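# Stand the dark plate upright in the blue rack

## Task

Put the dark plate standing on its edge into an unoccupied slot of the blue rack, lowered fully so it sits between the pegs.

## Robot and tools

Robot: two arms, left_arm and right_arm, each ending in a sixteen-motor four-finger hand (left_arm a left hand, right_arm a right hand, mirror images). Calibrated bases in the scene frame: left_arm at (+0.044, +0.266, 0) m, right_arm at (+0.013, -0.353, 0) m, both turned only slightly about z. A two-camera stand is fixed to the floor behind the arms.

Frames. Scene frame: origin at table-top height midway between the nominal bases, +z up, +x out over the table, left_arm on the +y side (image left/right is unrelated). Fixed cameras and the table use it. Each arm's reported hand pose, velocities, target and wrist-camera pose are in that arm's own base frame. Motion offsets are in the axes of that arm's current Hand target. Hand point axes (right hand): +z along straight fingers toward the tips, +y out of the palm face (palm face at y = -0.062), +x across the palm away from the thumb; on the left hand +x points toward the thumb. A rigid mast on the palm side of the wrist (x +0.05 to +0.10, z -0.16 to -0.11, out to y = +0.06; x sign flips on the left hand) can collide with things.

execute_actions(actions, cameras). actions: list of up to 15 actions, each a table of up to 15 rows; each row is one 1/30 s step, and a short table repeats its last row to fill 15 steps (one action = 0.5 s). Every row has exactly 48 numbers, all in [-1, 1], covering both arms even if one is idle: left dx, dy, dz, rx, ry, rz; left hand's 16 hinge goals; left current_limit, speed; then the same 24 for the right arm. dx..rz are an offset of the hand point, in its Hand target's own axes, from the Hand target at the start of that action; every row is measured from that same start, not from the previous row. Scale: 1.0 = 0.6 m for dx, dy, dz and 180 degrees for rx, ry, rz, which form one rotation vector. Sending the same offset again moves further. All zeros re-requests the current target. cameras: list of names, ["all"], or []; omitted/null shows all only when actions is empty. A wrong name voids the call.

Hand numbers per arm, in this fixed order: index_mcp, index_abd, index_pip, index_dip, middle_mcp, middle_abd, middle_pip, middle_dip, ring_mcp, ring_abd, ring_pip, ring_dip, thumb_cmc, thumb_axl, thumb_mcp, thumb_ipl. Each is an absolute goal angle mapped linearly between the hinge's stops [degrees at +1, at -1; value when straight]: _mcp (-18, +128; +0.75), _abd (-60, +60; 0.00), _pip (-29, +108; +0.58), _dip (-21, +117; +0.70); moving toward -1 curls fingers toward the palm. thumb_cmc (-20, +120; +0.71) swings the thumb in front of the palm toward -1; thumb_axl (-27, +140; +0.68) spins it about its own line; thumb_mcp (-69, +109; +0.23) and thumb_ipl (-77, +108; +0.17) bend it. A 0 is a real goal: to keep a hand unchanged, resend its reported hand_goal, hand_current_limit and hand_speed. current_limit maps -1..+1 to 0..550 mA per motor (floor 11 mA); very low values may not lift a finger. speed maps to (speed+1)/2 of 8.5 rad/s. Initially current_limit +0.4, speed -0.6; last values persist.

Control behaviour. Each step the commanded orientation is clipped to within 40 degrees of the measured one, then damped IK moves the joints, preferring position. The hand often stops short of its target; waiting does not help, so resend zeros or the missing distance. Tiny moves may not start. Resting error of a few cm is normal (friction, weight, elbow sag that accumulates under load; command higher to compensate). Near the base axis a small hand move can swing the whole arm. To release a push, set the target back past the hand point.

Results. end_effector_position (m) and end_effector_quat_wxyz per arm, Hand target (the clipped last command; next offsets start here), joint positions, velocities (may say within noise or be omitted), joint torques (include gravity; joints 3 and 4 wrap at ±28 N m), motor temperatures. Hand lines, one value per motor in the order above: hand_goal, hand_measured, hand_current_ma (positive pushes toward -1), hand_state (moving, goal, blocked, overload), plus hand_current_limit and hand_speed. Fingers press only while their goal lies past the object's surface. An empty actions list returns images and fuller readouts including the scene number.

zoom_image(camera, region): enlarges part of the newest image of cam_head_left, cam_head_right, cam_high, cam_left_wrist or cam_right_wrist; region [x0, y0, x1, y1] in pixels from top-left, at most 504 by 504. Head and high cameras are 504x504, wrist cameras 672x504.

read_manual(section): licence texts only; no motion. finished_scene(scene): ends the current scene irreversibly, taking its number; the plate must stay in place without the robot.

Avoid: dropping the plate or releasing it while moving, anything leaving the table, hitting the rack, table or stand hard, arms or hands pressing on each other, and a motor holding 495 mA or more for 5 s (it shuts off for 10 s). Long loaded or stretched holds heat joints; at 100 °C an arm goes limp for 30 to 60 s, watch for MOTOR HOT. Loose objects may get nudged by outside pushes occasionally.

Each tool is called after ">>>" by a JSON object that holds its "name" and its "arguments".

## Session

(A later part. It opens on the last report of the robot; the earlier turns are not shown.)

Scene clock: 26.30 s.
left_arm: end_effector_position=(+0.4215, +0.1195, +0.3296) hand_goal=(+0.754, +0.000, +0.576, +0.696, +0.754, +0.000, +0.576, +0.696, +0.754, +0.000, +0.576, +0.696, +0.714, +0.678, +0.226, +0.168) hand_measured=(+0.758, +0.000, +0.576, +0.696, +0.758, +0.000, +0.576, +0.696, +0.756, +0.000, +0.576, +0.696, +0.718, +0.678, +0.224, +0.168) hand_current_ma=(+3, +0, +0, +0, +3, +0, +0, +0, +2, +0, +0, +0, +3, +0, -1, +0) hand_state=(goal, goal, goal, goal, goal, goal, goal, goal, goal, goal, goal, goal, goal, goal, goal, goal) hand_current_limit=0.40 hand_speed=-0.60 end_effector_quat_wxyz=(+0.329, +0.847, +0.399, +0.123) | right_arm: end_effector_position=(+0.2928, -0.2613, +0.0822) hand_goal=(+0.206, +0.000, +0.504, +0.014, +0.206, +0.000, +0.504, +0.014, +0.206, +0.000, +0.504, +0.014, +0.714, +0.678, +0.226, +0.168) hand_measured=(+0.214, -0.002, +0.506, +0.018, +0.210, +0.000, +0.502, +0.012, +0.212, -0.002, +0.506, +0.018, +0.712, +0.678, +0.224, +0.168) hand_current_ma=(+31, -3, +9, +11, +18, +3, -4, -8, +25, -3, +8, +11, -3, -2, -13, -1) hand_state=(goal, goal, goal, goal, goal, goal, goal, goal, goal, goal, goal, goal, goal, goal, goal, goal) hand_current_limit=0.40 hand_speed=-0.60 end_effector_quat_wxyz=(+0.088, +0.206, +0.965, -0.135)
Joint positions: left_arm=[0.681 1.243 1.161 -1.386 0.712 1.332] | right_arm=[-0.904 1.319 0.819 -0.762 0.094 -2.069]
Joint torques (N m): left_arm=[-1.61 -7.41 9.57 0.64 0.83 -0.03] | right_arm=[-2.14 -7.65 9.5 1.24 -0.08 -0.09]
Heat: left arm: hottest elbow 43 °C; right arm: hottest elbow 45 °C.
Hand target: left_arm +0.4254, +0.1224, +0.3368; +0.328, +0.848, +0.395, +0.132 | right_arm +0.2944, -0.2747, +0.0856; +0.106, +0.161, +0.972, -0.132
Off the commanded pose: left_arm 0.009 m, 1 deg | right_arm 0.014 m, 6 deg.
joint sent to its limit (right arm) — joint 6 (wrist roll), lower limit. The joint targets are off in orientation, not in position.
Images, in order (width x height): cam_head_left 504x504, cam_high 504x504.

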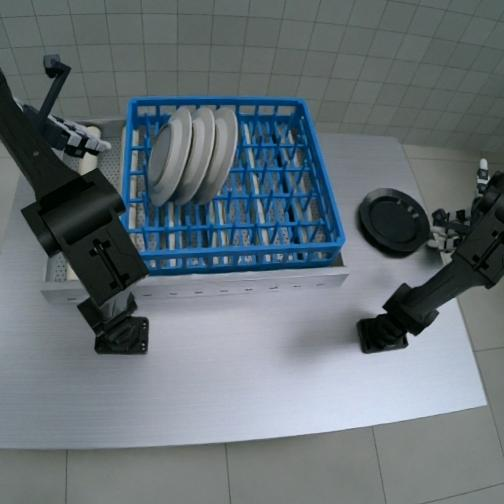

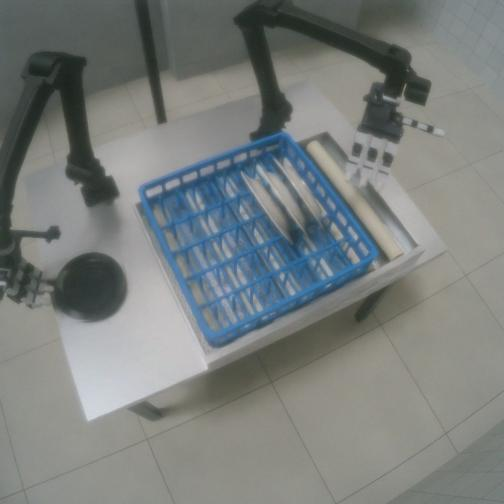

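>>> {"name": "execute_actions", "arguments": {"actions": [[[0,0,0,0,0,0,0.754,0,0.576,0.696,0.754,0,0.576,0.696,0.754,0,0.576,0.696,0.714,0.678,0.226,0.168,0.4,-0.6,0.003,-0.015,0.015,0,0,0,0.205,0,0.504,0.014,0.205,0,0.504,0.014,0.205,0,0.504,0.014,0.714,0.678,0.226,0.168,0.4,-0.6]],[[0,0,0,0,0,0,0.754,0,0.576,0.696,0.754,0,0.576,0.696,0.754,0,0.576,0.696,0.714,0.678,0.226,0.168,0.4,-0.6,0.008,0.008,0.0333,0,0,0,0.205,0,0.504,0.014,0.205,0,0.504,0.014,0.205,0,0.504,0.014,0.714,0.678,0.226,0.168,0.4,-0.6]]], "cameras": ["cam_head_left","cam_high","cam_right_wrist"]}}

>>> {"name": "zoom_image", "arguments": {"camera": "cam_high", "region": [0, 200, 140, 340]}}

>>> {"name": "zoom_image", "arguments": {"camera": "cam_head_left", "region": [340, 160, 504, 324]}}

Scene clock: 28.43 s.
left_arm: end_effector_position=(+0.4215, +0.1195, +0.3296) hand_goal=(+0.754, +0.000, +0.576, +0.696, +0.754, +0.000, +0.576, +0.696, +0.754, +0.000, +0.576, +0.696, +0.714, +0.678, +0.226, +0.168) hand_measured=(+0.758, +0.000, +0.576, +0.696, +0.758, +0.000, +0.576, +0.696, +0.756, +0.000, +0.576, +0.696, +0.718, +0.678, +0.224, +0.168) hand_current_ma=(+3, +0, +0, +0, +3, +0, +0, +0, +2, +0, +0, +0, +3, +0, -1, +0) hand_state=(goal, goal, goal, goal, goal, goal, goal, goal, goal, goal, goal, goal, goal, goal, goal, goal) hand_current_limit=0.40 hand_speed=-0.60 end_effector_quat_wxyz=(+0.329, +0.847, +0.399, +0.123) | right_arm: end_effector_position=(+0.2916, -0.2760, +0.0685) hand_goal=(+0.206, +0.000, +0.504, +0.014, +0.206, +0.000, +0.504, +0.014, +0.206, +0.000, +0.504, +0.014, +0.714, +0.678, +0.226, +0.168) hand_measured=(+0.214, -0.002, +0.506, +0.018, +0.210, +0.000, +0.502, +0.012, +0.138, -0.026, +0.468, -0.002, +0.712, +0.678, +0.224, +0.168) hand_current_ma=(+31, -3, +9, +11, +18, +3, -4, -8, -314, -91, -152, -59, -3, -2, -13, -1) hand_state=(goal, goal, goal, goal, goal, goal, goal, goal, blocked, blocked, blocked, goal, goal, goal, goal, goal) hand_current_limit=0.40 hand_speed=-0.60 end_effector_quat_wxyz=(+0.086, +0.213, +0.963, -0.140)
Joint positions: left_arm=[0.681 1.243 1.161 -1.386 0.712 1.332] | right_arm=[-0.927 1.362 0.819 -0.713 0.098 -2.077]
Joint torques (N m): left_arm=[-1.73 -7.47 9.58 0.61 0.83 -0.04] | right_arm=[-1.32 -7.41 7.08 2.62 -0.24 -0.03]
Heat: left arm: hottest elbow 43 °C; right arm: hottest elbow 45 °C.
Hand target: left_arm +0.4254, +0.1224, +0.3368; +0.328, +0.848, +0.395, +0.132 | right_arm +0.2916, -0.2851, +0.0576; +0.106, +0.161, +0.972, -0.132
Off the commanded pose: left_arm 0.009 m, 1 deg | right_arm 0.014 m, 7 deg.
joint sent to its limit (right arm) — joint 6 (wrist roll), lower limit. The joint targets are off in orientation, not in position.
Images, in order (width x height): cam_head_left 504x504, cam_high 504x504, cam_right_wrist 672x504.

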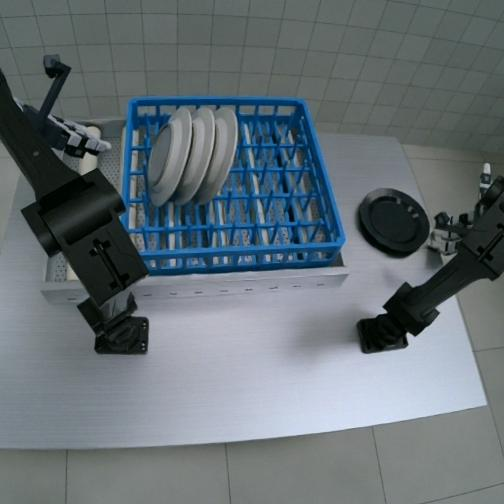

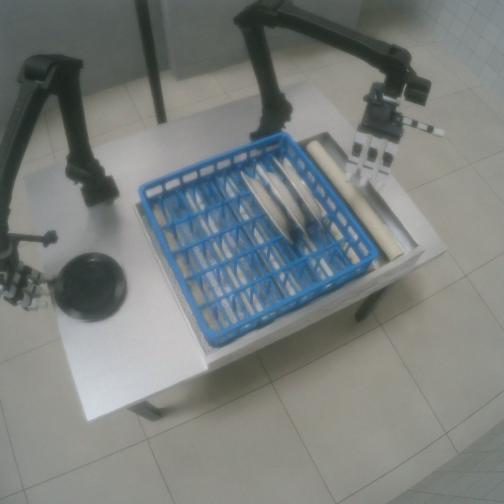

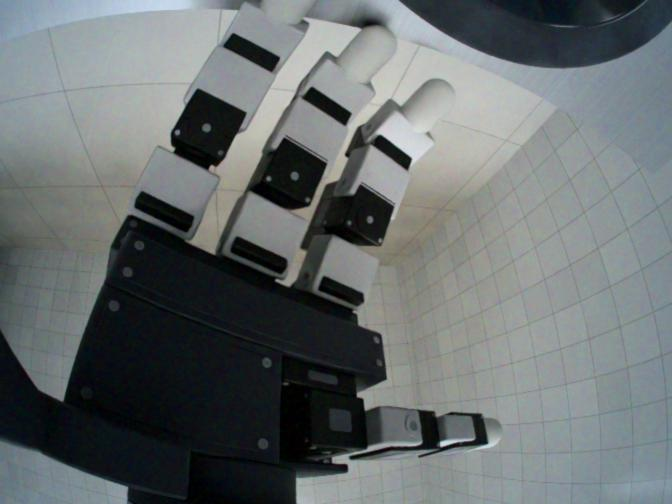

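Scaled by 3.600 from the camera's 504x504 image, which has a finer 720x720 frame.

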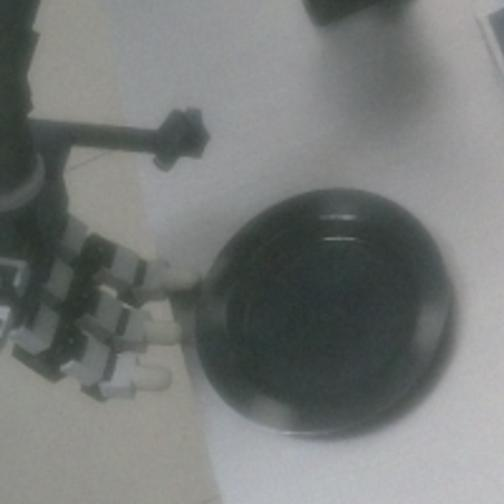

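Scaled by 3.073 from the camera's 504x504 image, which has a finer 720x720 frame.

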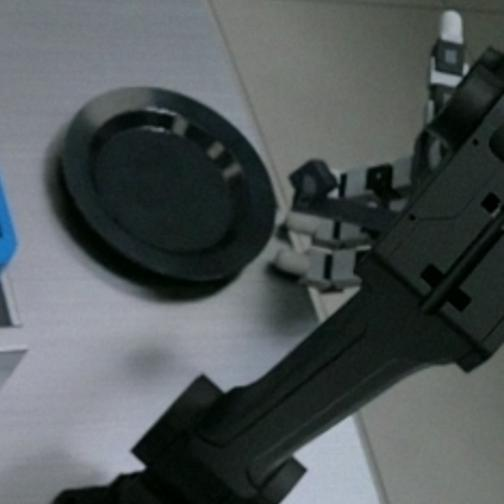

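>>> {"name": "execute_actions", "arguments": {"actions": [[[0,0,0,0,0,0,0.754,0,0.576,0.696,0.754,0,0.576,0.696,0.754,0,0.576,0.696,0.714,0.678,0.226,0.168,0.4,-0.6,-0.0104,-0.0093,-0.0392,0,0.082,0,0.205,0,0.504,0.014,0.205,0,0.504,0.014,0.205,0,0.504,0.014,0.714,0.678,0.226,0.168,0.4,-0.6]],[[0,0,0,0,0,0,0.754,0,0.576,0.696,0.754,0,0.576,0.696,0.754,0,0.576,0.696,0.714,0.678,0.226,0.168,0.4,-0.6,0,0,0,0,0,0,0.205,0,0.504,0.014,0.205,0,0.504,0.014,0.205,0,0.504,0.014,0.714,0.678,0.226,0.168,0.4,-0.6]]], "cameras": ["cam_head_left","cam_high","cam_right_wrist"]}}

>>> {"name": "zoom_image", "arguments": {"camera": "cam_high", "region": [0, 200, 140, 340]}}

Scene clock: 30.43 s.
left_arm: end_effector_position=(+0.4215, +0.1195, +0.3296) hand_goal=(+0.754, +0.000, +0.576, +0.696, +0.754, +0.000, +0.576, +0.696, +0.754, +0.000, +0.576, +0.696, +0.714, +0.678, +0.226, +0.168) hand_measured=(+0.758, +0.000, +0.576, +0.696, +0.758, +0.000, +0.576, +0.696, +0.756, +0.000, +0.576, +0.696, +0.718, +0.678, +0.224, +0.168) hand_current_ma=(+3, +0, +0, +0, +3, +0, +0, +0, +2, +0, +0, +0, +3, +0, -1, +0) hand_state=(goal, goal, goal, goal, goal, goal, goal, goal, goal, goal, goal, goal, goal, goal, goal, goal) hand_current_limit=0.40 hand_speed=-0.60 end_effector_quat_wxyz=(+0.329, +0.847, +0.399, +0.123) | right_arm: end_effector_position=(+0.2790, -0.2762, +0.0728) hand_goal=(+0.206, +0.000, +0.504, +0.014, +0.206, +0.000, +0.504, +0.014, +0.206, +0.000, +0.504, +0.014, +0.714, +0.678, +0.226, +0.168) hand_measured=(+0.214, -0.002, +0.506, +0.018, +0.210, +0.000, +0.502, +0.012, +0.208, +0.000, +0.502, +0.012, +0.712, +0.678, +0.224, +0.168) hand_current_ma=(+27, -3, +9, +11, +18, +3, -4, -7, +4, -2, -4, -8, -4, -2, -13, -1) hand_state=(goal, goal, goal, goal, goal, goal, goal, goal, goal, goal, goal, goal, goal, goal, goal, goal) hand_current_limit=0.40 hand_speed=-0.60 end_effector_quat_wxyz=(-0.030, +0.201, +0.973, -0.106)
Joint positions: left_arm=[0.681 1.243 1.161 -1.386 0.712 1.332] | right_arm=[-0.904 1.466 0.977 -0.99 0.201 -2.077]
Joint torques (N m): left_arm=[-1.79 -7.53 9.57 0.64 0.83 -0.03] | right_arm=[0.09 -10.11 10.92 -0.42 0.05 -0.14]
Heat: left arm: hottest elbow 43 °C; right arm: hottest elbow 46 °C.
Hand target: left_arm +0.4254, +0.1224, +0.3368; +0.328, +0.848, +0.395, +0.132 | right_arm +0.2916, -0.2851, +0.0825; -0.020, +0.177, +0.978, -0.110
Off the commanded pose: left_arm 0.009 m, 1 deg | right_arm 0.018 m, 3 deg.
joint sent to its limit (right arm) — joint 6 (wrist roll), lower limit. The joint targets still meet the commanded pose.
Images, in order (width x height): cam_head_left 504x504, cam_high 504x504, cam_right_wrist 672x504.

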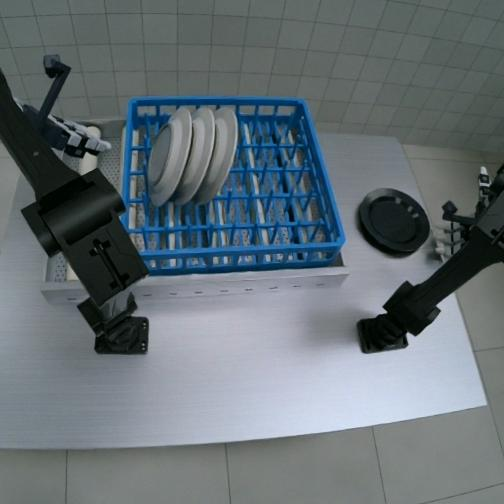

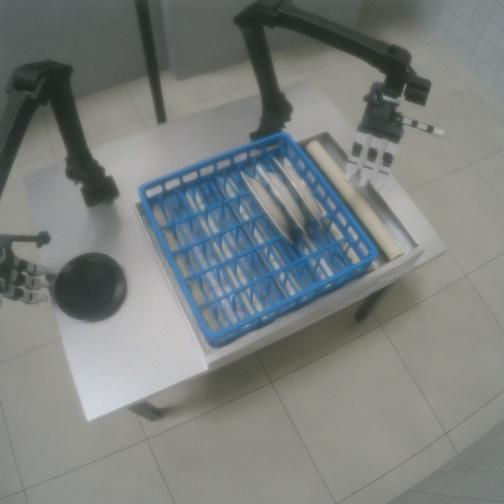

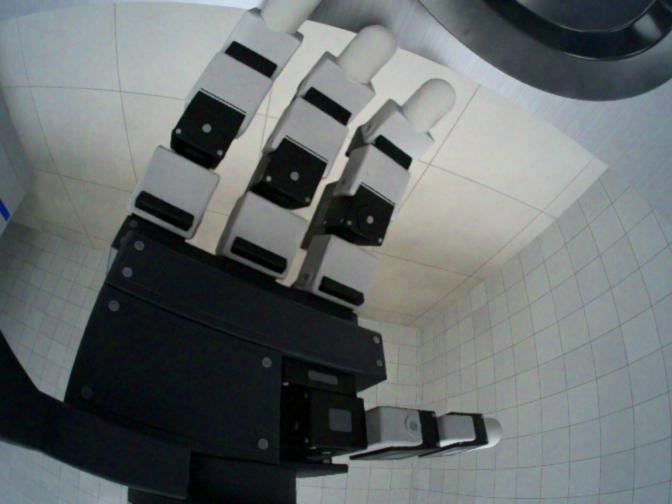

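Scaled by 3.600 from the camera's 504x504 image, which has a finer 720x720 frame.

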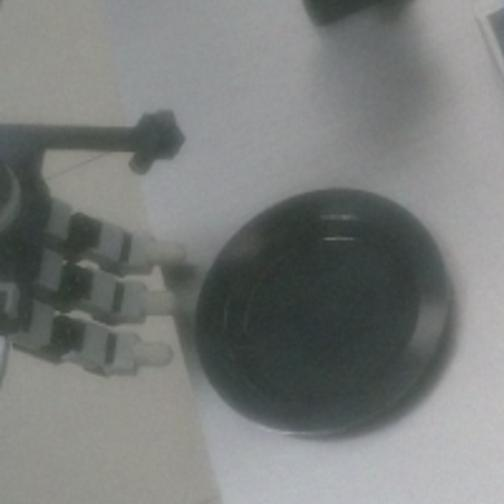

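>>> {"name": "execute_actions", "arguments": {"actions": [[[0,0,0,0,0,0,0.754,0,0.576,0.696,0.754,0,0.576,0.696,0.754,0,0.576,0.696,0.714,0.678,0.226,0.168,0.4,-0.6,-0.0283,0,0,0,0,0,0.205,0,0.504,0.014,0.205,0,0.504,0.014,0.205,0,0.504,0.014,0.714,0.678,0.226,0.168,0.4,-0.6]],[[0,0,0,0,0,0,0.754,0,0.576,0.696,0.754,0,0.576,0.696,0.754,0,0.576,0.696,0.714,0.678,0.226,0.168,0.4,-0.6,0,0.003,0.012,0,0,0,0.205,0,0.504,0.014,0.205,0,0.504,0.014,0.205,0,0.504,0.014,0.714,0.678,0.226,0.168,0.4,-0.6]]], "cameras": ["cam_head_left","cam_high","cam_right_wrist"]}}

>>> {"name": "zoom_image", "arguments": {"camera": "cam_high", "region": [0, 200, 140, 340]}}

Scene clock: 40.47 s.
left_arm: end_effector_position=(+0.4215, +0.1195, +0.3296) hand_goal=(+0.754, +0.000, +0.576, +0.696, +0.754, +0.000, +0.576, +0.696, +0.754, +0.000, +0.576, +0.696, +0.714, +0.678, +0.226, +0.168) hand_measured=(+0.758, +0.000, +0.576, +0.696, +0.758, +0.000, +0.576, +0.696, +0.756, +0.000, +0.576, +0.696, +0.718, +0.678, +0.224, +0.168) hand_current_ma=(+3, +0, +0, +0, +3, +0, +0, +0, +2, +0, +0, +0, +3, +0, -1, +0) hand_state=(goal, goal, goal, goal, goal, goal, goal, goal, goal, goal, goal, goal, goal, goal, goal, goal) hand_current_limit=0.40 hand_speed=-0.60 end_effector_quat_wxyz=(+0.329, +0.847, +0.399, +0.123) | right_arm: end_effector_position=(+0.2936, -0.2824, +0.0688) hand_goal=(+0.206, +0.000, +0.504, +0.014, +0.206, +0.000, +0.504, +0.014, +0.206, +0.000, +0.504, +0.014, +0.714, +0.678, +0.226, +0.168) hand_measured=(+0.214, -0.002, +0.506, +0.018, +0.210, +0.000, +0.502, +0.012, +0.208, +0.000, +0.502, +0.012, +0.712, +0.678, +0.224, +0.168) hand_current_ma=(+27, -3, +9, +11, +18, +3, -4, -7, +5, -2, -4, -8, -4, -2, -13, -1) hand_state=(goal, goal, goal, goal, goal, goal, goal, goal, goal, goal, goal, goal, goal, goal, goal, goal) hand_current_limit=0.40 hand_speed=-0.60 end_effector_quat_wxyz=(-0.033, +0.192, +0.976, -0.102)
Joint positions: left_arm=[0.681 1.243 1.161 -1.386 0.712 1.332] | right_arm=[-0.886 1.516 1.02 -0.995 0.2 -2.077]
Joint torques (N m): left_arm=[-1.61 -7.47 9.55 0.64 0.82 -0.03] | right_arm=[-0.21 -10.58 9.95 0.58 -0.14 -0.1]
Heat: left arm: hottest elbow 45 °C; right arm: hottest elbow 47 °C.
Hand target: left_arm +0.4254, +0.1224, +0.3368; +0.328, +0.848, +0.395, +0.132 | right_arm +0.3076, -0.2909, +0.0751; -0.020, +0.177, +0.978, -0.110
Off the commanded pose: left_arm 0.009 m, 1 deg | right_arm 0.018 m, 2 deg.
joint sent to its limit (right arm) — joint 6 (wrist roll), lower limit. The joint targets still meet the commanded pose.
Images, in order (width x height): cam_head_left 504x504, cam_high 504x504, cam_right_wrist 672x504.

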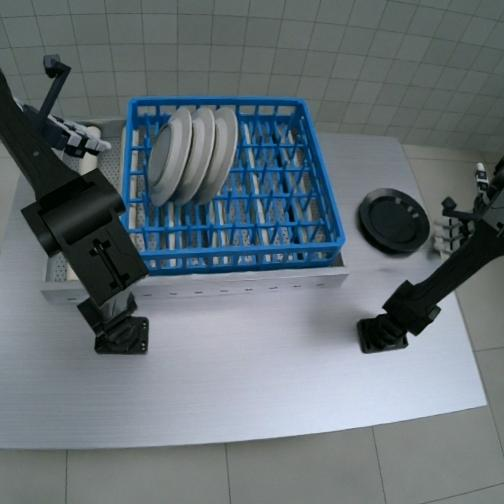

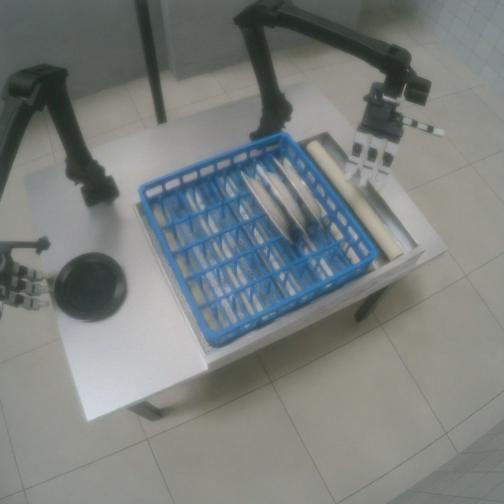

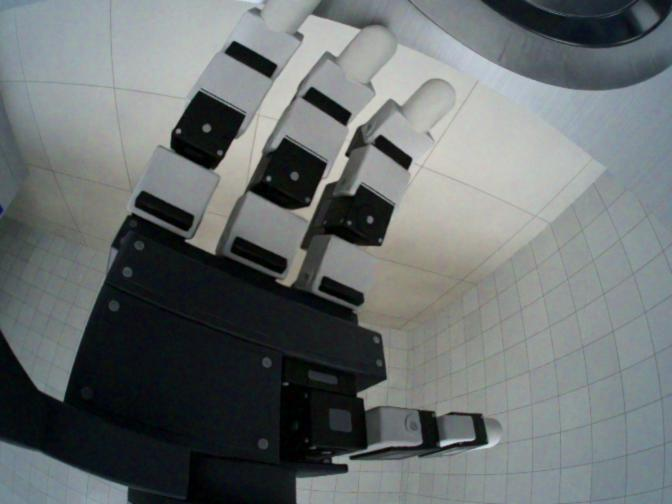

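Scaled by 3.600 from the camera's 504x504 image, which has a finer 720x720 frame.

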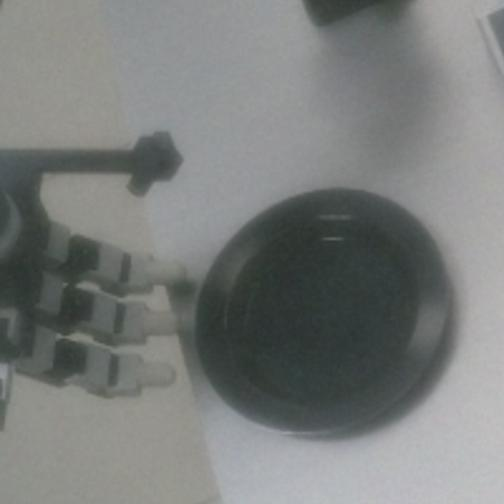

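>>> {"name": "execute_actions", "arguments": {"actions": []}}

Scene clock: 41.57 s.
left_arm: end_effector_position=(+0.4215, +0.1195, +0.3296) hand_goal=(+0.754, +0.000, +0.576, +0.696, +0.754, +0.000, +0.576, +0.696, +0.754, +0.000, +0.576, +0.696, +0.714, +0.678, +0.226, +0.168) hand_measured=(+0.758, +0.000, +0.576, +0.696, +0.758, +0.000, +0.576, +0.696, +0.756, +0.000, +0.576, +0.696, +0.718, +0.678, +0.224, +0.168) hand_current_ma=(+3, +0, +0, +0, +3, +0, +0, +0, +2, +0, +0, +0, +3, +0, -1, +0) hand_state=(goal, goal, goal, goal, goal, goal, goal, goal, goal, goal, goal, goal, goal, goal, goal, goal) hand_current_limit=0.40 hand_speed=-0.60 end_effector_quat_wxyz=(+0.329, +0.847, +0.399, +0.123) | right_arm: end_effector_position=(+0.2936, -0.2824, +0.0688) hand_goal=(+0.206, +0.000, +0.504, +0.014, +0.206, +0.000, +0.504, +0.014, +0.206, +0.000, +0.504, +0.014, +0.714, +0.678, +0.226, +0.168) hand_measured=(+0.214, -0.002, +0.506, +0.018, +0.210, +0.000, +0.502, +0.012, +0.208, +0.000, +0.502, +0.012, +0.712, +0.678, +0.224, +0.168) hand_current_ma=(+27, -3, +9, +11, +18, +3, -4, -7, +5, -2, -4, -8, -4, -2, -13, -1) hand_state=(goal, goal, goal, goal, goal, goal, goal, goal, goal, goal, goal, goal, goal, goal, goal, goal) hand_current_limit=0.40 hand_speed=-0.60 end_effector_quat_wxyz=(-0.033, +0.192, +0.976, -0.102)
Joint positions: left_arm=[0.681 1.243 1.161 -1.386 0.712 1.332] | right_arm=[-0.886 1.516 1.02 -0.995 0.2 -2.077]
Joint velocities: within noise
Joint torques (N m): left_arm=[-1.73 -7.53 9.58 0.62 0.84 -0.03] | right_arm=[0.62 -10.75 10.04 0.35 -0.2 -0.06]
Motor temperatures (°C): left_arm=[30 35 45 30 33 30] | right_arm=[33 31 48 30 31 29]
Heat: left arm: hottest elbow 45 °C; right arm: hottest elbow 48 °C.
Hand target: left_arm +0.4254, +0.1224, +0.3368; +0.328, +0.848, +0.395, +0.132 | right_arm +0.3076, -0.2909, +0.0751; -0.020, +0.177, +0.978, -0.110
Off the commanded pose: left_arm 0.009 m, 1 deg | right_arm 0.018 m, 2 deg.

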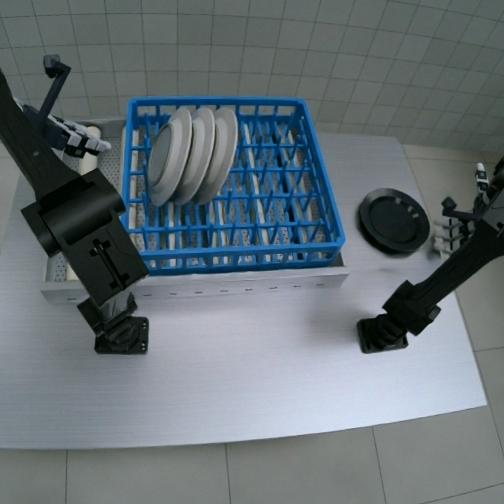

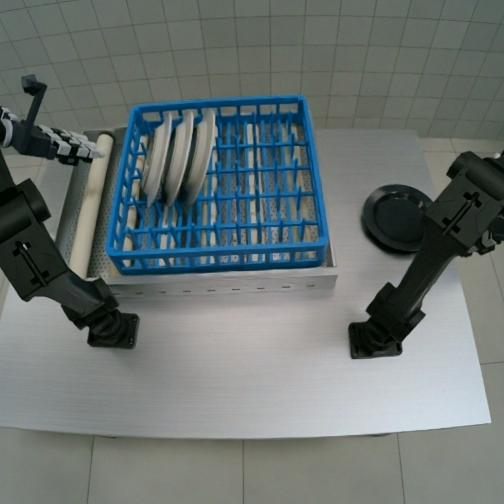

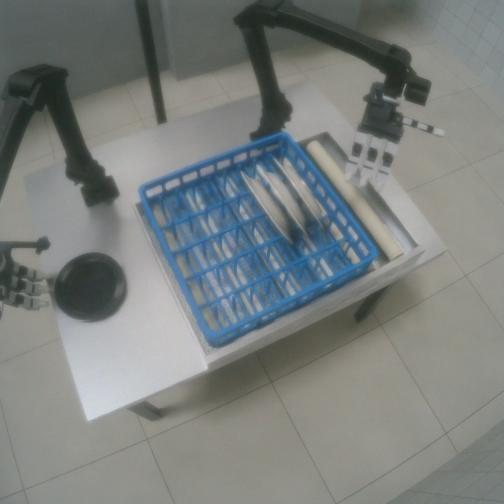

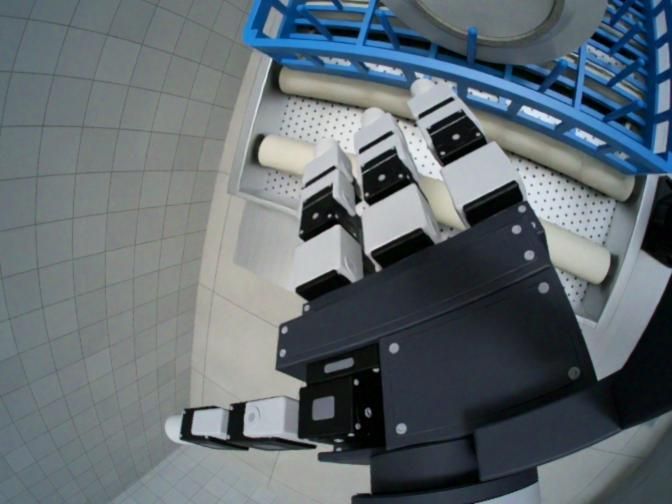

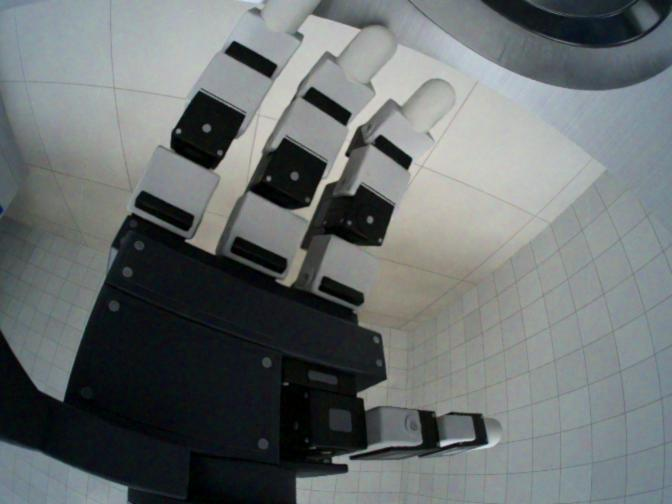

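>>> {"name": "execute_actions", "arguments": {"actions": [[[0,0,0,0,0,0,0.754,0,0.576,0.696,0.754,0,0.576,0.696,0.754,0,0.576,0.696,0.714,0.678,0.226,0.168,0.4,-0.6,0,0.0421,-0.0024,0,0,0,0.205,0,0.504,0.014,0.205,0,0.504,0.014,0.205,0,0.504,0.014,0.714,0.678,0.226,0.168,0.4,-0.6]],[[0,0,0,0,0,0,0.754,0,0.576,0.696,0.754,0,0.576,0.696,0.754,0,0.576,0.696,0.714,0.678,0.226,0.168,0.4,-0.6,0,0.0407,-0.0089,0,0,0,0.205,0,0.504,0.014,0.205,0,0.504,0.014,0.205,0,0.504,0.014,0.714,0.678,0.226,0.168,0.4,-0.6]]], "cameras": ["cam_high","cam_head_left","cam_right_wrist"]}}

Scene clock: 43.67 s.
left_arm: end_effector_position=(+0.4215, +0.1195, +0.3296) hand_goal=(+0.754, +0.000, +0.576, +0.696, +0.754, +0.000, +0.576, +0.696, +0.754, +0.000, +0.576, +0.696, +0.714, +0.678, +0.226, +0.168) hand_measured=(+0.758, +0.000, +0.576, +0.696, +0.758, +0.000, +0.576, +0.696, +0.756, +0.000, +0.576, +0.696, +0.718, +0.678, +0.224, +0.168) hand_current_ma=(+3, +0, +0, +0, +3, +0, +0, +0, +2, +0, +0, +0, +3, +0, -1, +0) hand_state=(goal, goal, goal, goal, goal, goal, goal, goal, goal, goal, goal, goal, goal, goal, goal, goal) hand_current_limit=0.40 hand_speed=-0.60 end_effector_quat_wxyz=(+0.329, +0.847, +0.399, +0.123) | right_arm: end_effector_position=(+0.3168, -0.2468, +0.0663) hand_goal=(+0.206, +0.000, +0.504, +0.014, +0.206, +0.000, +0.504, +0.014, +0.206, +0.000, +0.504, +0.014, +0.714, +0.678, +0.226, +0.168) hand_measured=(+0.212, -0.002, +0.506, +0.016, +0.220, +0.000, +0.510, +0.016, +0.216, -0.002, +0.508, +0.012, +0.712, +0.678, +0.224, +0.168) hand_current_ma=(+25, -3, +8, +8, +53, +0, +23, +7, +37, -5, +12, -4, -4, -2, -13, -1) hand_state=(goal, goal, goal, goal, goal, goal, goal, goal, goal, goal, goal, goal, goal, goal, goal, goal) hand_current_limit=0.40 hand_speed=-0.60 end_effector_quat_wxyz=(-0.031, +0.169, +0.979, -0.106)
Joint positions: left_arm=[0.681 1.243 1.161 -1.386 0.712 1.332] | right_arm=[-0.781 1.498 0.993 -0.995 0.21 -2.019]
Joint torques (N m): left_arm=[-1.61 -7.47 9.57 0.65 0.83 -0.03] | right_arm=[0.15 -11.87 7.36 0.42 -0.2 0.23]
Heat: left arm: hottest elbow 45 °C; right arm: hottest elbow 48 °C.
Hand target: left_arm +0.4254, +0.1224, +0.3368; +0.328, +0.848, +0.395, +0.132 | right_arm +0.3251, -0.2442, +0.0708; -0.020, +0.177, +0.978, -0.110
Off the commanded pose: left_arm 0.009 m, 1 deg | right_arm 0.010 m, 2 deg.
Images, in order (width x height): cam_head_left 504x504, cam_high 504x504, cam_right_wrist 672x504.

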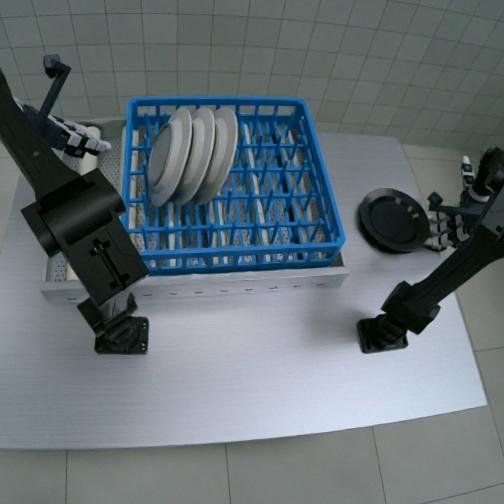

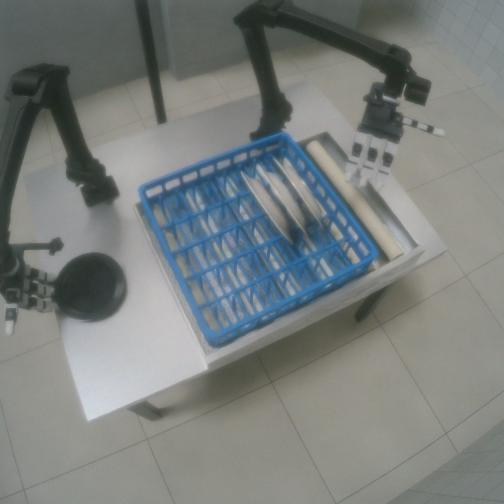

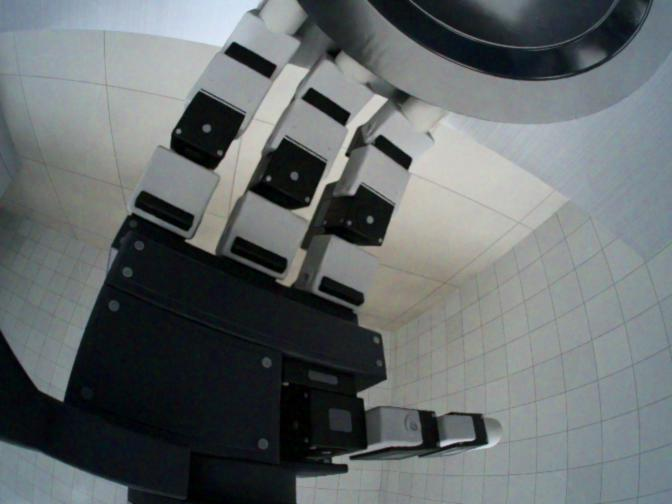

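>>> {"name": "execute_actions", "arguments": {"actions": [[[0,0,0,0,0,0,0.754,0,0.576,0.696,0.754,0,0.576,0.696,0.754,0,0.576,0.696,0.714,0.678,0.226,0.168,0.4,-0.6,0,0.0407,-0.0089,0,0,0,0.205,0,0.504,0.014,0.205,0,0.504,0.014,0.205,0,0.504,0.014,0.714,0.678,0.226,0.168,0.4,-0.6]],[[0,0,0,0,0,0,0.754,0,0.576,0.696,0.754,0,0.576,0.696,0.754,0,0.576,0.696,0.714,0.678,0.226,0.168,0.4,-0.6,0,0.0407,-0.0089,0,0,0,0.205,0,0.504,0.014,0.205,0,0.504,0.014,0.205,0,0.504,0.014,0.714,0.678,0.226,0.168,0.4,-0.6]]], "cameras": ["cam_high","cam_head_left","cam_right_wrist"]}}

Scene clock: 45.87 s.
left_arm: end_effector_position=(+0.4215, +0.1195, +0.3296) hand_goal=(+0.754, +0.000, +0.576, +0.696, +0.754, +0.000, +0.576, +0.696, +0.754, +0.000, +0.576, +0.696, +0.714, +0.678, +0.226, +0.168) hand_measured=(+0.758, +0.000, +0.576, +0.696, +0.758, +0.000, +0.576, +0.696, +0.756, +0.000, +0.576, +0.696, +0.718, +0.678, +0.224, +0.168) hand_current_ma=(+3, +0, +0, +0, +3, +0, +0, +0, +2, +0, +0, +0, +3, +0, -1, +0) hand_state=(goal, goal, goal, goal, goal, goal, goal, goal, goal, goal, goal, goal, goal, goal, goal, goal) hand_current_limit=0.40 hand_speed=-0.60 end_effector_quat_wxyz=(+0.329, +0.847, +0.399, +0.123) | right_arm: end_effector_position=(+0.3383, -0.2079, +0.0687) hand_goal=(+0.206, +0.000, +0.504, +0.014, +0.206, +0.000, +0.504, +0.014, +0.206, +0.000, +0.504, +0.014, +0.714, +0.678, +0.226, +0.168) hand_measured=(+0.218, +0.000, +0.510, +0.018, +0.234, -0.002, +0.524, +0.018, +0.226, -0.002, +0.516, +0.016, +0.712, +0.678, +0.224, +0.168) hand_current_ma=(+48, -3, +18, +10, +122, -7, +77, +12, +85, -3, +47, +4, -4, -2, -13, -1) hand_state=(goal, goal, goal, goal, blocked, goal, goal, goal, blocked, goal, goal, goal, goal, goal, goal, goal) hand_current_limit=0.40 hand_speed=-0.60 end_effector_quat_wxyz=(-0.022, +0.171, +0.978, -0.118)
Joint positions: left_arm=[0.681 1.243 1.161 -1.386 0.712 1.332] | right_arm=[-0.666 1.455 0.955 -0.996 0.229 -1.899]
Joint torques (N m): left_arm=[-1.67 -7.41 9.59 0.62 0.83 -0.04] | right_arm=[1.08 -11.46 6.94 -0.44 -0.53 0.27]
Heat: left arm: hottest elbow 46 °C; right arm: hottest elbow 47 °C.
Hand target: left_arm +0.4254, +0.1224, +0.3368; +0.328, +0.848, +0.395, +0.132 | right_arm +0.3425, -0.1973, +0.0702; -0.020, +0.177, +0.978, -0.110
Off the commanded pose: left_arm 0.009 m, 1 deg | right_arm 0.011 m, 1 deg.
Images, in order (width x height): cam_head_left 504x504, cam_high 504x504, cam_right_wrist 672x504.

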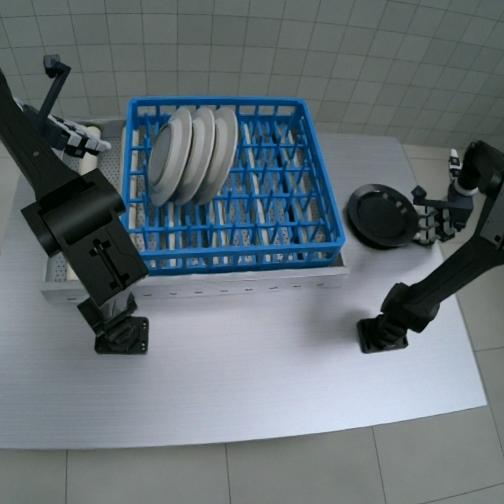

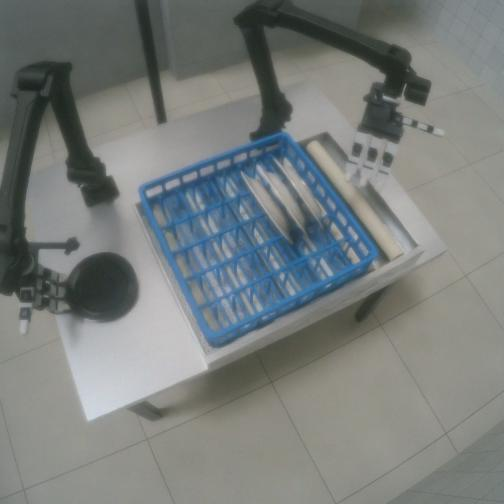

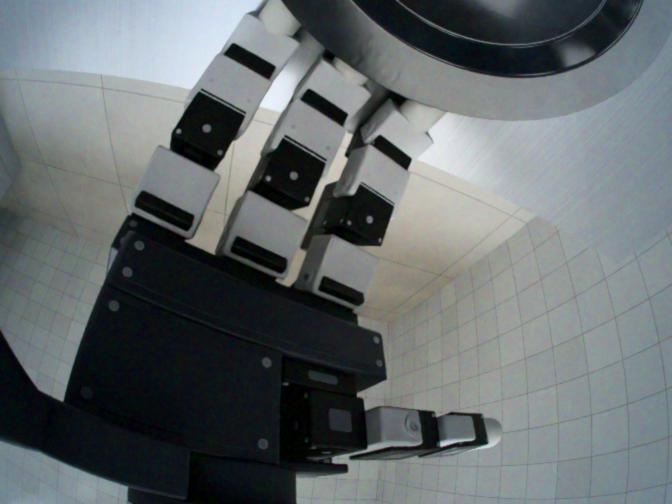

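>>> {"name": "execute_actions", "arguments": {"actions": [[[0,0,0,0,0,0,0.754,0,0.576,0.696,0.754,0,0.576,0.696,0.754,0,0.576,0.696,0.714,0.678,0.226,0.168,0.4,-0.6,0,0.0407,-0.0089,0,0,0,0.205,0,0.504,0.014,0.205,0,0.504,0.014,0.205,0,0.504,0.014,0.714,0.678,0.226,0.168,0.4,-0.6]],[[0,0,0,0,0,0,0.754,0,0.576,0.696,0.754,0,0.576,0.696,0.754,0,0.576,0.696,0.714,0.678,0.226,0.168,0.4,-0.6,0,0.0244,-0.0053,0,0,0,0.205,0,0.504,0.014,0.205,0,0.504,0.014,0.205,0,0.504,0.014,0.714,0.678,0.226,0.168,0.4,-0.6]]], "cameras": ["cam_high","cam_head_left","cam_right_wrist"]}}

Scene clock: 47.60 s.
left_arm: end_effector_position=(+0.4215, +0.1195, +0.3296) hand_goal=(+0.754, +0.000, +0.576, +0.696, +0.754, +0.000, +0.576, +0.696, +0.754, +0.000, +0.576, +0.696, +0.714, +0.678, +0.226, +0.168) hand_measured=(+0.758, +0.000, +0.576, +0.696, +0.758, +0.000, +0.576, +0.696, +0.756, +0.000, +0.576, +0.696, +0.718, +0.678, +0.224, +0.168) hand_current_ma=(+3, +0, +0, +0, +3, +0, +0, +0, +2, +0, +0, +0, +3, +0, -1, +0) hand_state=(goal, goal, goal, goal, goal, goal, goal, goal, goal, goal, goal, goal, goal, goal, goal, goal) hand_current_limit=0.40 hand_speed=-0.60 end_effector_quat_wxyz=(+0.329, +0.847, +0.399, +0.123) | right_arm: end_effector_position=(+0.3539, -0.1726, +0.0686) hand_goal=(+0.206, +0.000, +0.504, +0.014, +0.206, +0.000, +0.504, +0.014, +0.206, +0.000, +0.504, +0.014, +0.714, +0.678, +0.226, +0.168) hand_measured=(+0.218, +0.000, +0.510, +0.018, +0.234, -0.002, +0.524, +0.018, +0.226, -0.002, +0.516, +0.016, +0.712, +0.678, +0.224, +0.168) hand_current_ma=(+48, -3, +18, +10, +122, -7, +77, +12, +85, -3, +47, +7, -4, -2, -13, -1) hand_state=(goal, goal, goal, goal, blocked, goal, goal, goal, blocked, goal, goal, goal, goal, goal, goal, goal) hand_current_limit=0.40 hand_speed=-0.60 end_effector_quat_wxyz=(-0.020, +0.173, +0.977, -0.119)
Joint positions: left_arm=[0.681 1.243 1.161 -1.386 0.712 1.332] | right_arm=[-0.567 1.437 0.935 -1.015 0.235 -1.793]
Joint torques (N m): left_arm=[-1.67 -7.41 9.61 0.61 0.83 -0.03] | right_arm=[1.26 -11.05 6.72 -0.36 -0.54 0.29]
Heat: left arm: hottest elbow 46 °C; right arm: hottest elbow 47 °C.
Hand target: left_arm +0.4254, +0.1224, +0.3368; +0.328, +0.848, +0.395, +0.132 | right_arm +0.3565, -0.1599, +0.0699; -0.020, +0.177, +0.978, -0.110
Off the commanded pose: left_arm 0.009 m, 1 deg | right_arm 0.013 m, 1 deg.
Images, in order (width x height): cam_head_left 504x504, cam_high 504x504, cam_right_wrist 672x504.

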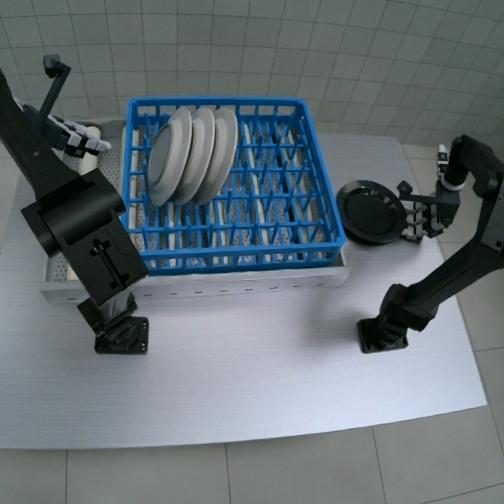

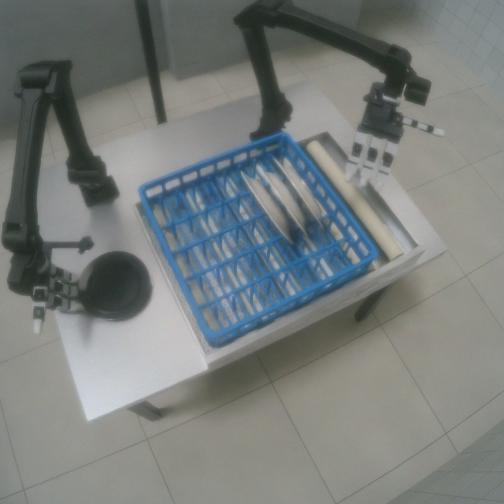

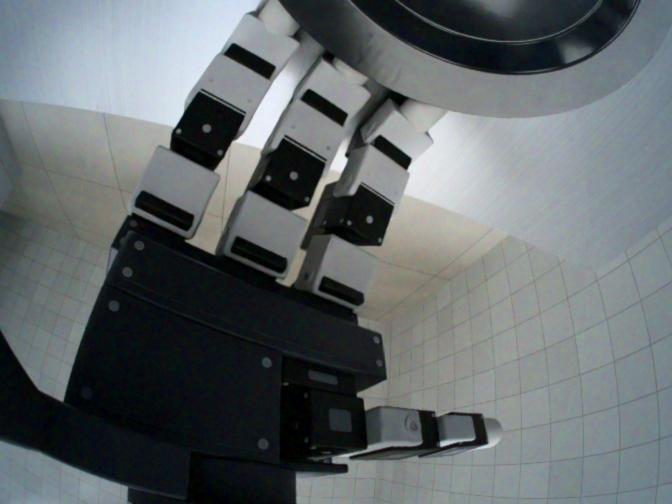

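>>> {"name": "zoom_image", "arguments": {"camera": "cam_head_left", "region": [260, 120, 480, 300]}}

>>> {"name": "zoom_image", "arguments": {"camera": "cam_high", "region": [20, 200, 220, 360]}}

Scaled by 2.291 from the camera's 504x504 image, which has a finer 720x720 frame.

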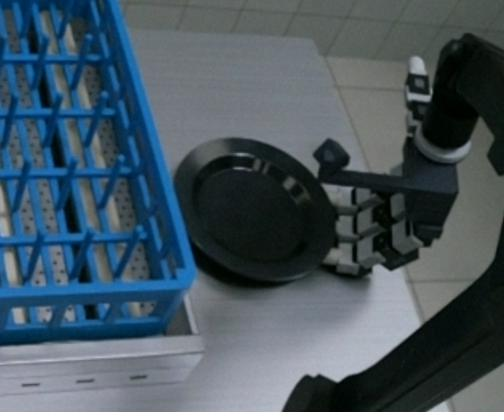

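Scaled by 2.520 from the camera's 504x504 image, which has a finer 720x720 frame.

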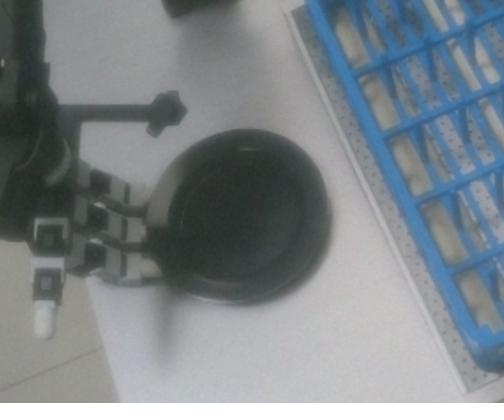

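>>> {"name": "execute_actions", "arguments": {"actions": [[[0,0,0,0,0,0,0.754,0,0.576,0.696,0.754,0,0.576,0.696,0.754,0,0.576,0.696,0.714,0.678,0.226,0.168,0.4,-0.6,0,0.0407,-0.0089,0,0,0,0.205,0,0.504,0.014,0.205,0,0.504,0.014,0.205,0,0.504,0.014,0.714,0.678,0.226,0.168,0.4,-0.6]],[[0,0,0,0,0,0,0.754,0,0.576,0.696,0.754,0,0.576,0.696,0.754,0,0.576,0.696,0.714,0.678,0.226,0.168,0.4,-0.6,0,0.0163,-0.0036,0,0,0,0.205,0,0.504,0.014,0.205,0,0.504,0.014,0.205,0,0.504,0.014,0.714,0.678,0.226,0.168,0.4,-0.6]]], "cameras": ["cam_high","cam_head_left","cam_right_wrist"]}}

>>> {"name": "zoom_image", "arguments": {"camera": "cam_head_left", "region": [260, 120, 480, 300]}}

>>> {"name": "zoom_image", "arguments": {"camera": "cam_high", "region": [20, 200, 220, 360]}}

Scene clock: 49.60 s.
left_arm: end_effector_position=(+0.4215, +0.1195, +0.3296) hand_goal=(+0.754, +0.000, +0.576, +0.696, +0.754, +0.000, +0.576, +0.696, +0.754, +0.000, +0.576, +0.696, +0.714, +0.678, +0.226, +0.168) hand_measured=(+0.758, +0.000, +0.576, +0.696, +0.758, +0.000, +0.576, +0.696, +0.756, +0.000, +0.576, +0.696, +0.718, +0.678, +0.224, +0.168) hand_current_ma=(+3, +0, +0, +0, +3, +0, +0, +0, +2, +0, +0, +0, +3, +0, -1, +0) hand_state=(goal, goal, goal, goal, goal, goal, goal, goal, goal, goal, goal, goal, goal, goal, goal, goal) hand_current_limit=0.40 hand_speed=-0.60 end_effector_quat_wxyz=(+0.329, +0.847, +0.399, +0.123) | right_arm: end_effector_position=(+0.3671, -0.1407, +0.0686) hand_goal=(+0.206, +0.000, +0.504, +0.014, +0.206, +0.000, +0.504, +0.014, +0.206, +0.000, +0.504, +0.014, +0.714, +0.678, +0.226, +0.168) hand_measured=(+0.218, +0.000, +0.510, +0.018, +0.234, -0.002, +0.524, +0.018, +0.226, -0.002, +0.516, +0.018, +0.712, +0.678, +0.224, +0.168) hand_current_ma=(+47, -3, +18, +10, +122, -6, +78, +12, +88, -3, +47, +11, -4, -2, -13, -1) hand_state=(goal, goal, goal, goal, blocked, goal, goal, goal, blocked, goal, goal, goal, goal, goal, goal, goal) hand_current_limit=0.40 hand_speed=-0.60 end_effector_quat_wxyz=(-0.020, +0.175, +0.977, -0.119)
Joint positions: left_arm=[0.681 1.243 1.161 -1.386 0.712 1.332] | right_arm=[-0.476 1.429 0.927 -1.036 0.24 -1.697]
Joint torques (N m): left_arm=[-1.67 -7.47 9.57 0.62 0.83 -0.03] | right_arm=[1.26 -10.99 6.87 -0.55 -0.59 0.3]
Heat: left arm: hottest elbow 46 °C; right arm: hottest elbow 47 °C.
Hand target: left_arm +0.4254, +0.1224, +0.3368; +0.328, +0.848, +0.395, +0.132 | right_arm +0.3688, -0.1270, +0.0696; -0.020, +0.177, +0.978, -0.110
Off the commanded pose: left_arm 0.009 m, 1 deg | right_arm 0.014 m, 1 deg.
Images, in order (width x height): cam_head_left 504x504, cam_high 504x504, cam_right_wrist 672x504.

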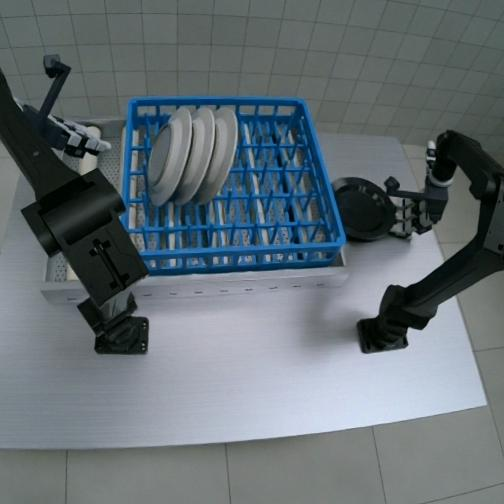

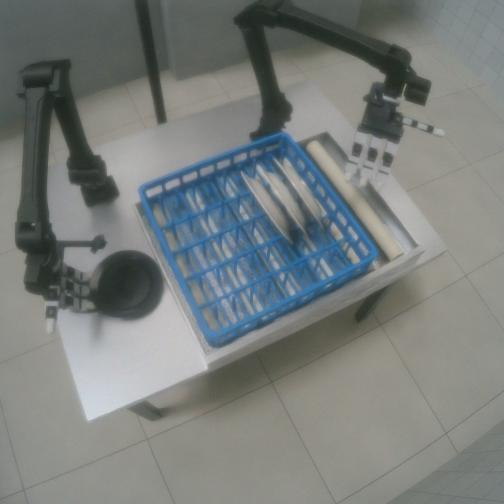

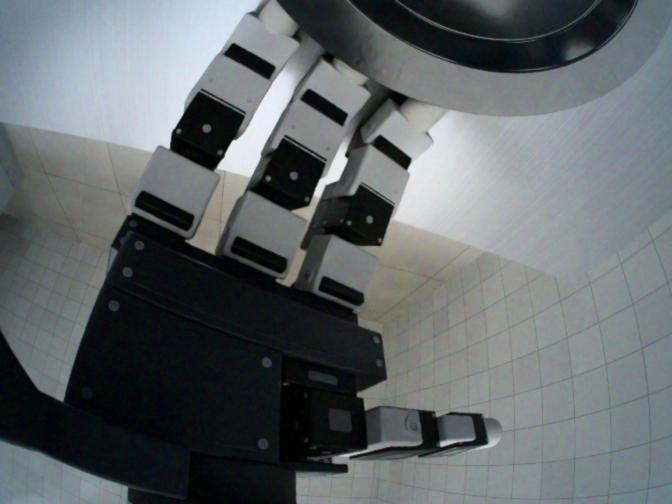

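Scaled by 2.291 from the camera's 504x504 image, which has a finer 720x720 frame.

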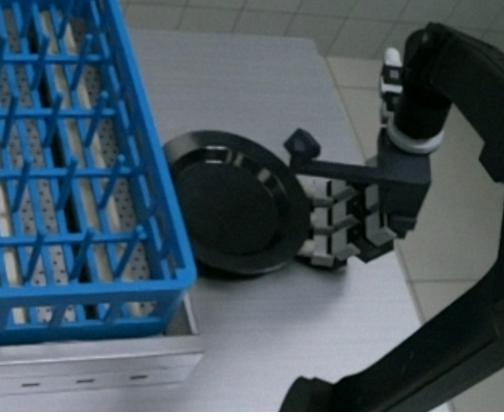

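Scaled by 2.520 from the camera's 504x504 image, which has a finer 720x720 frame.

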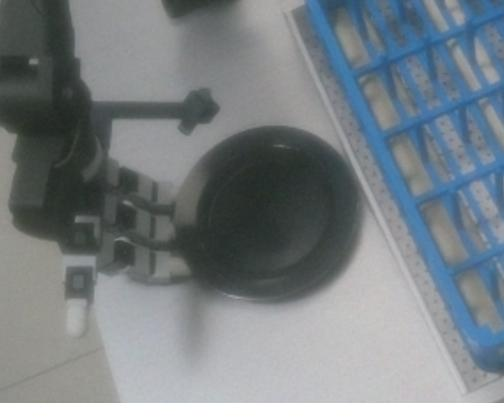

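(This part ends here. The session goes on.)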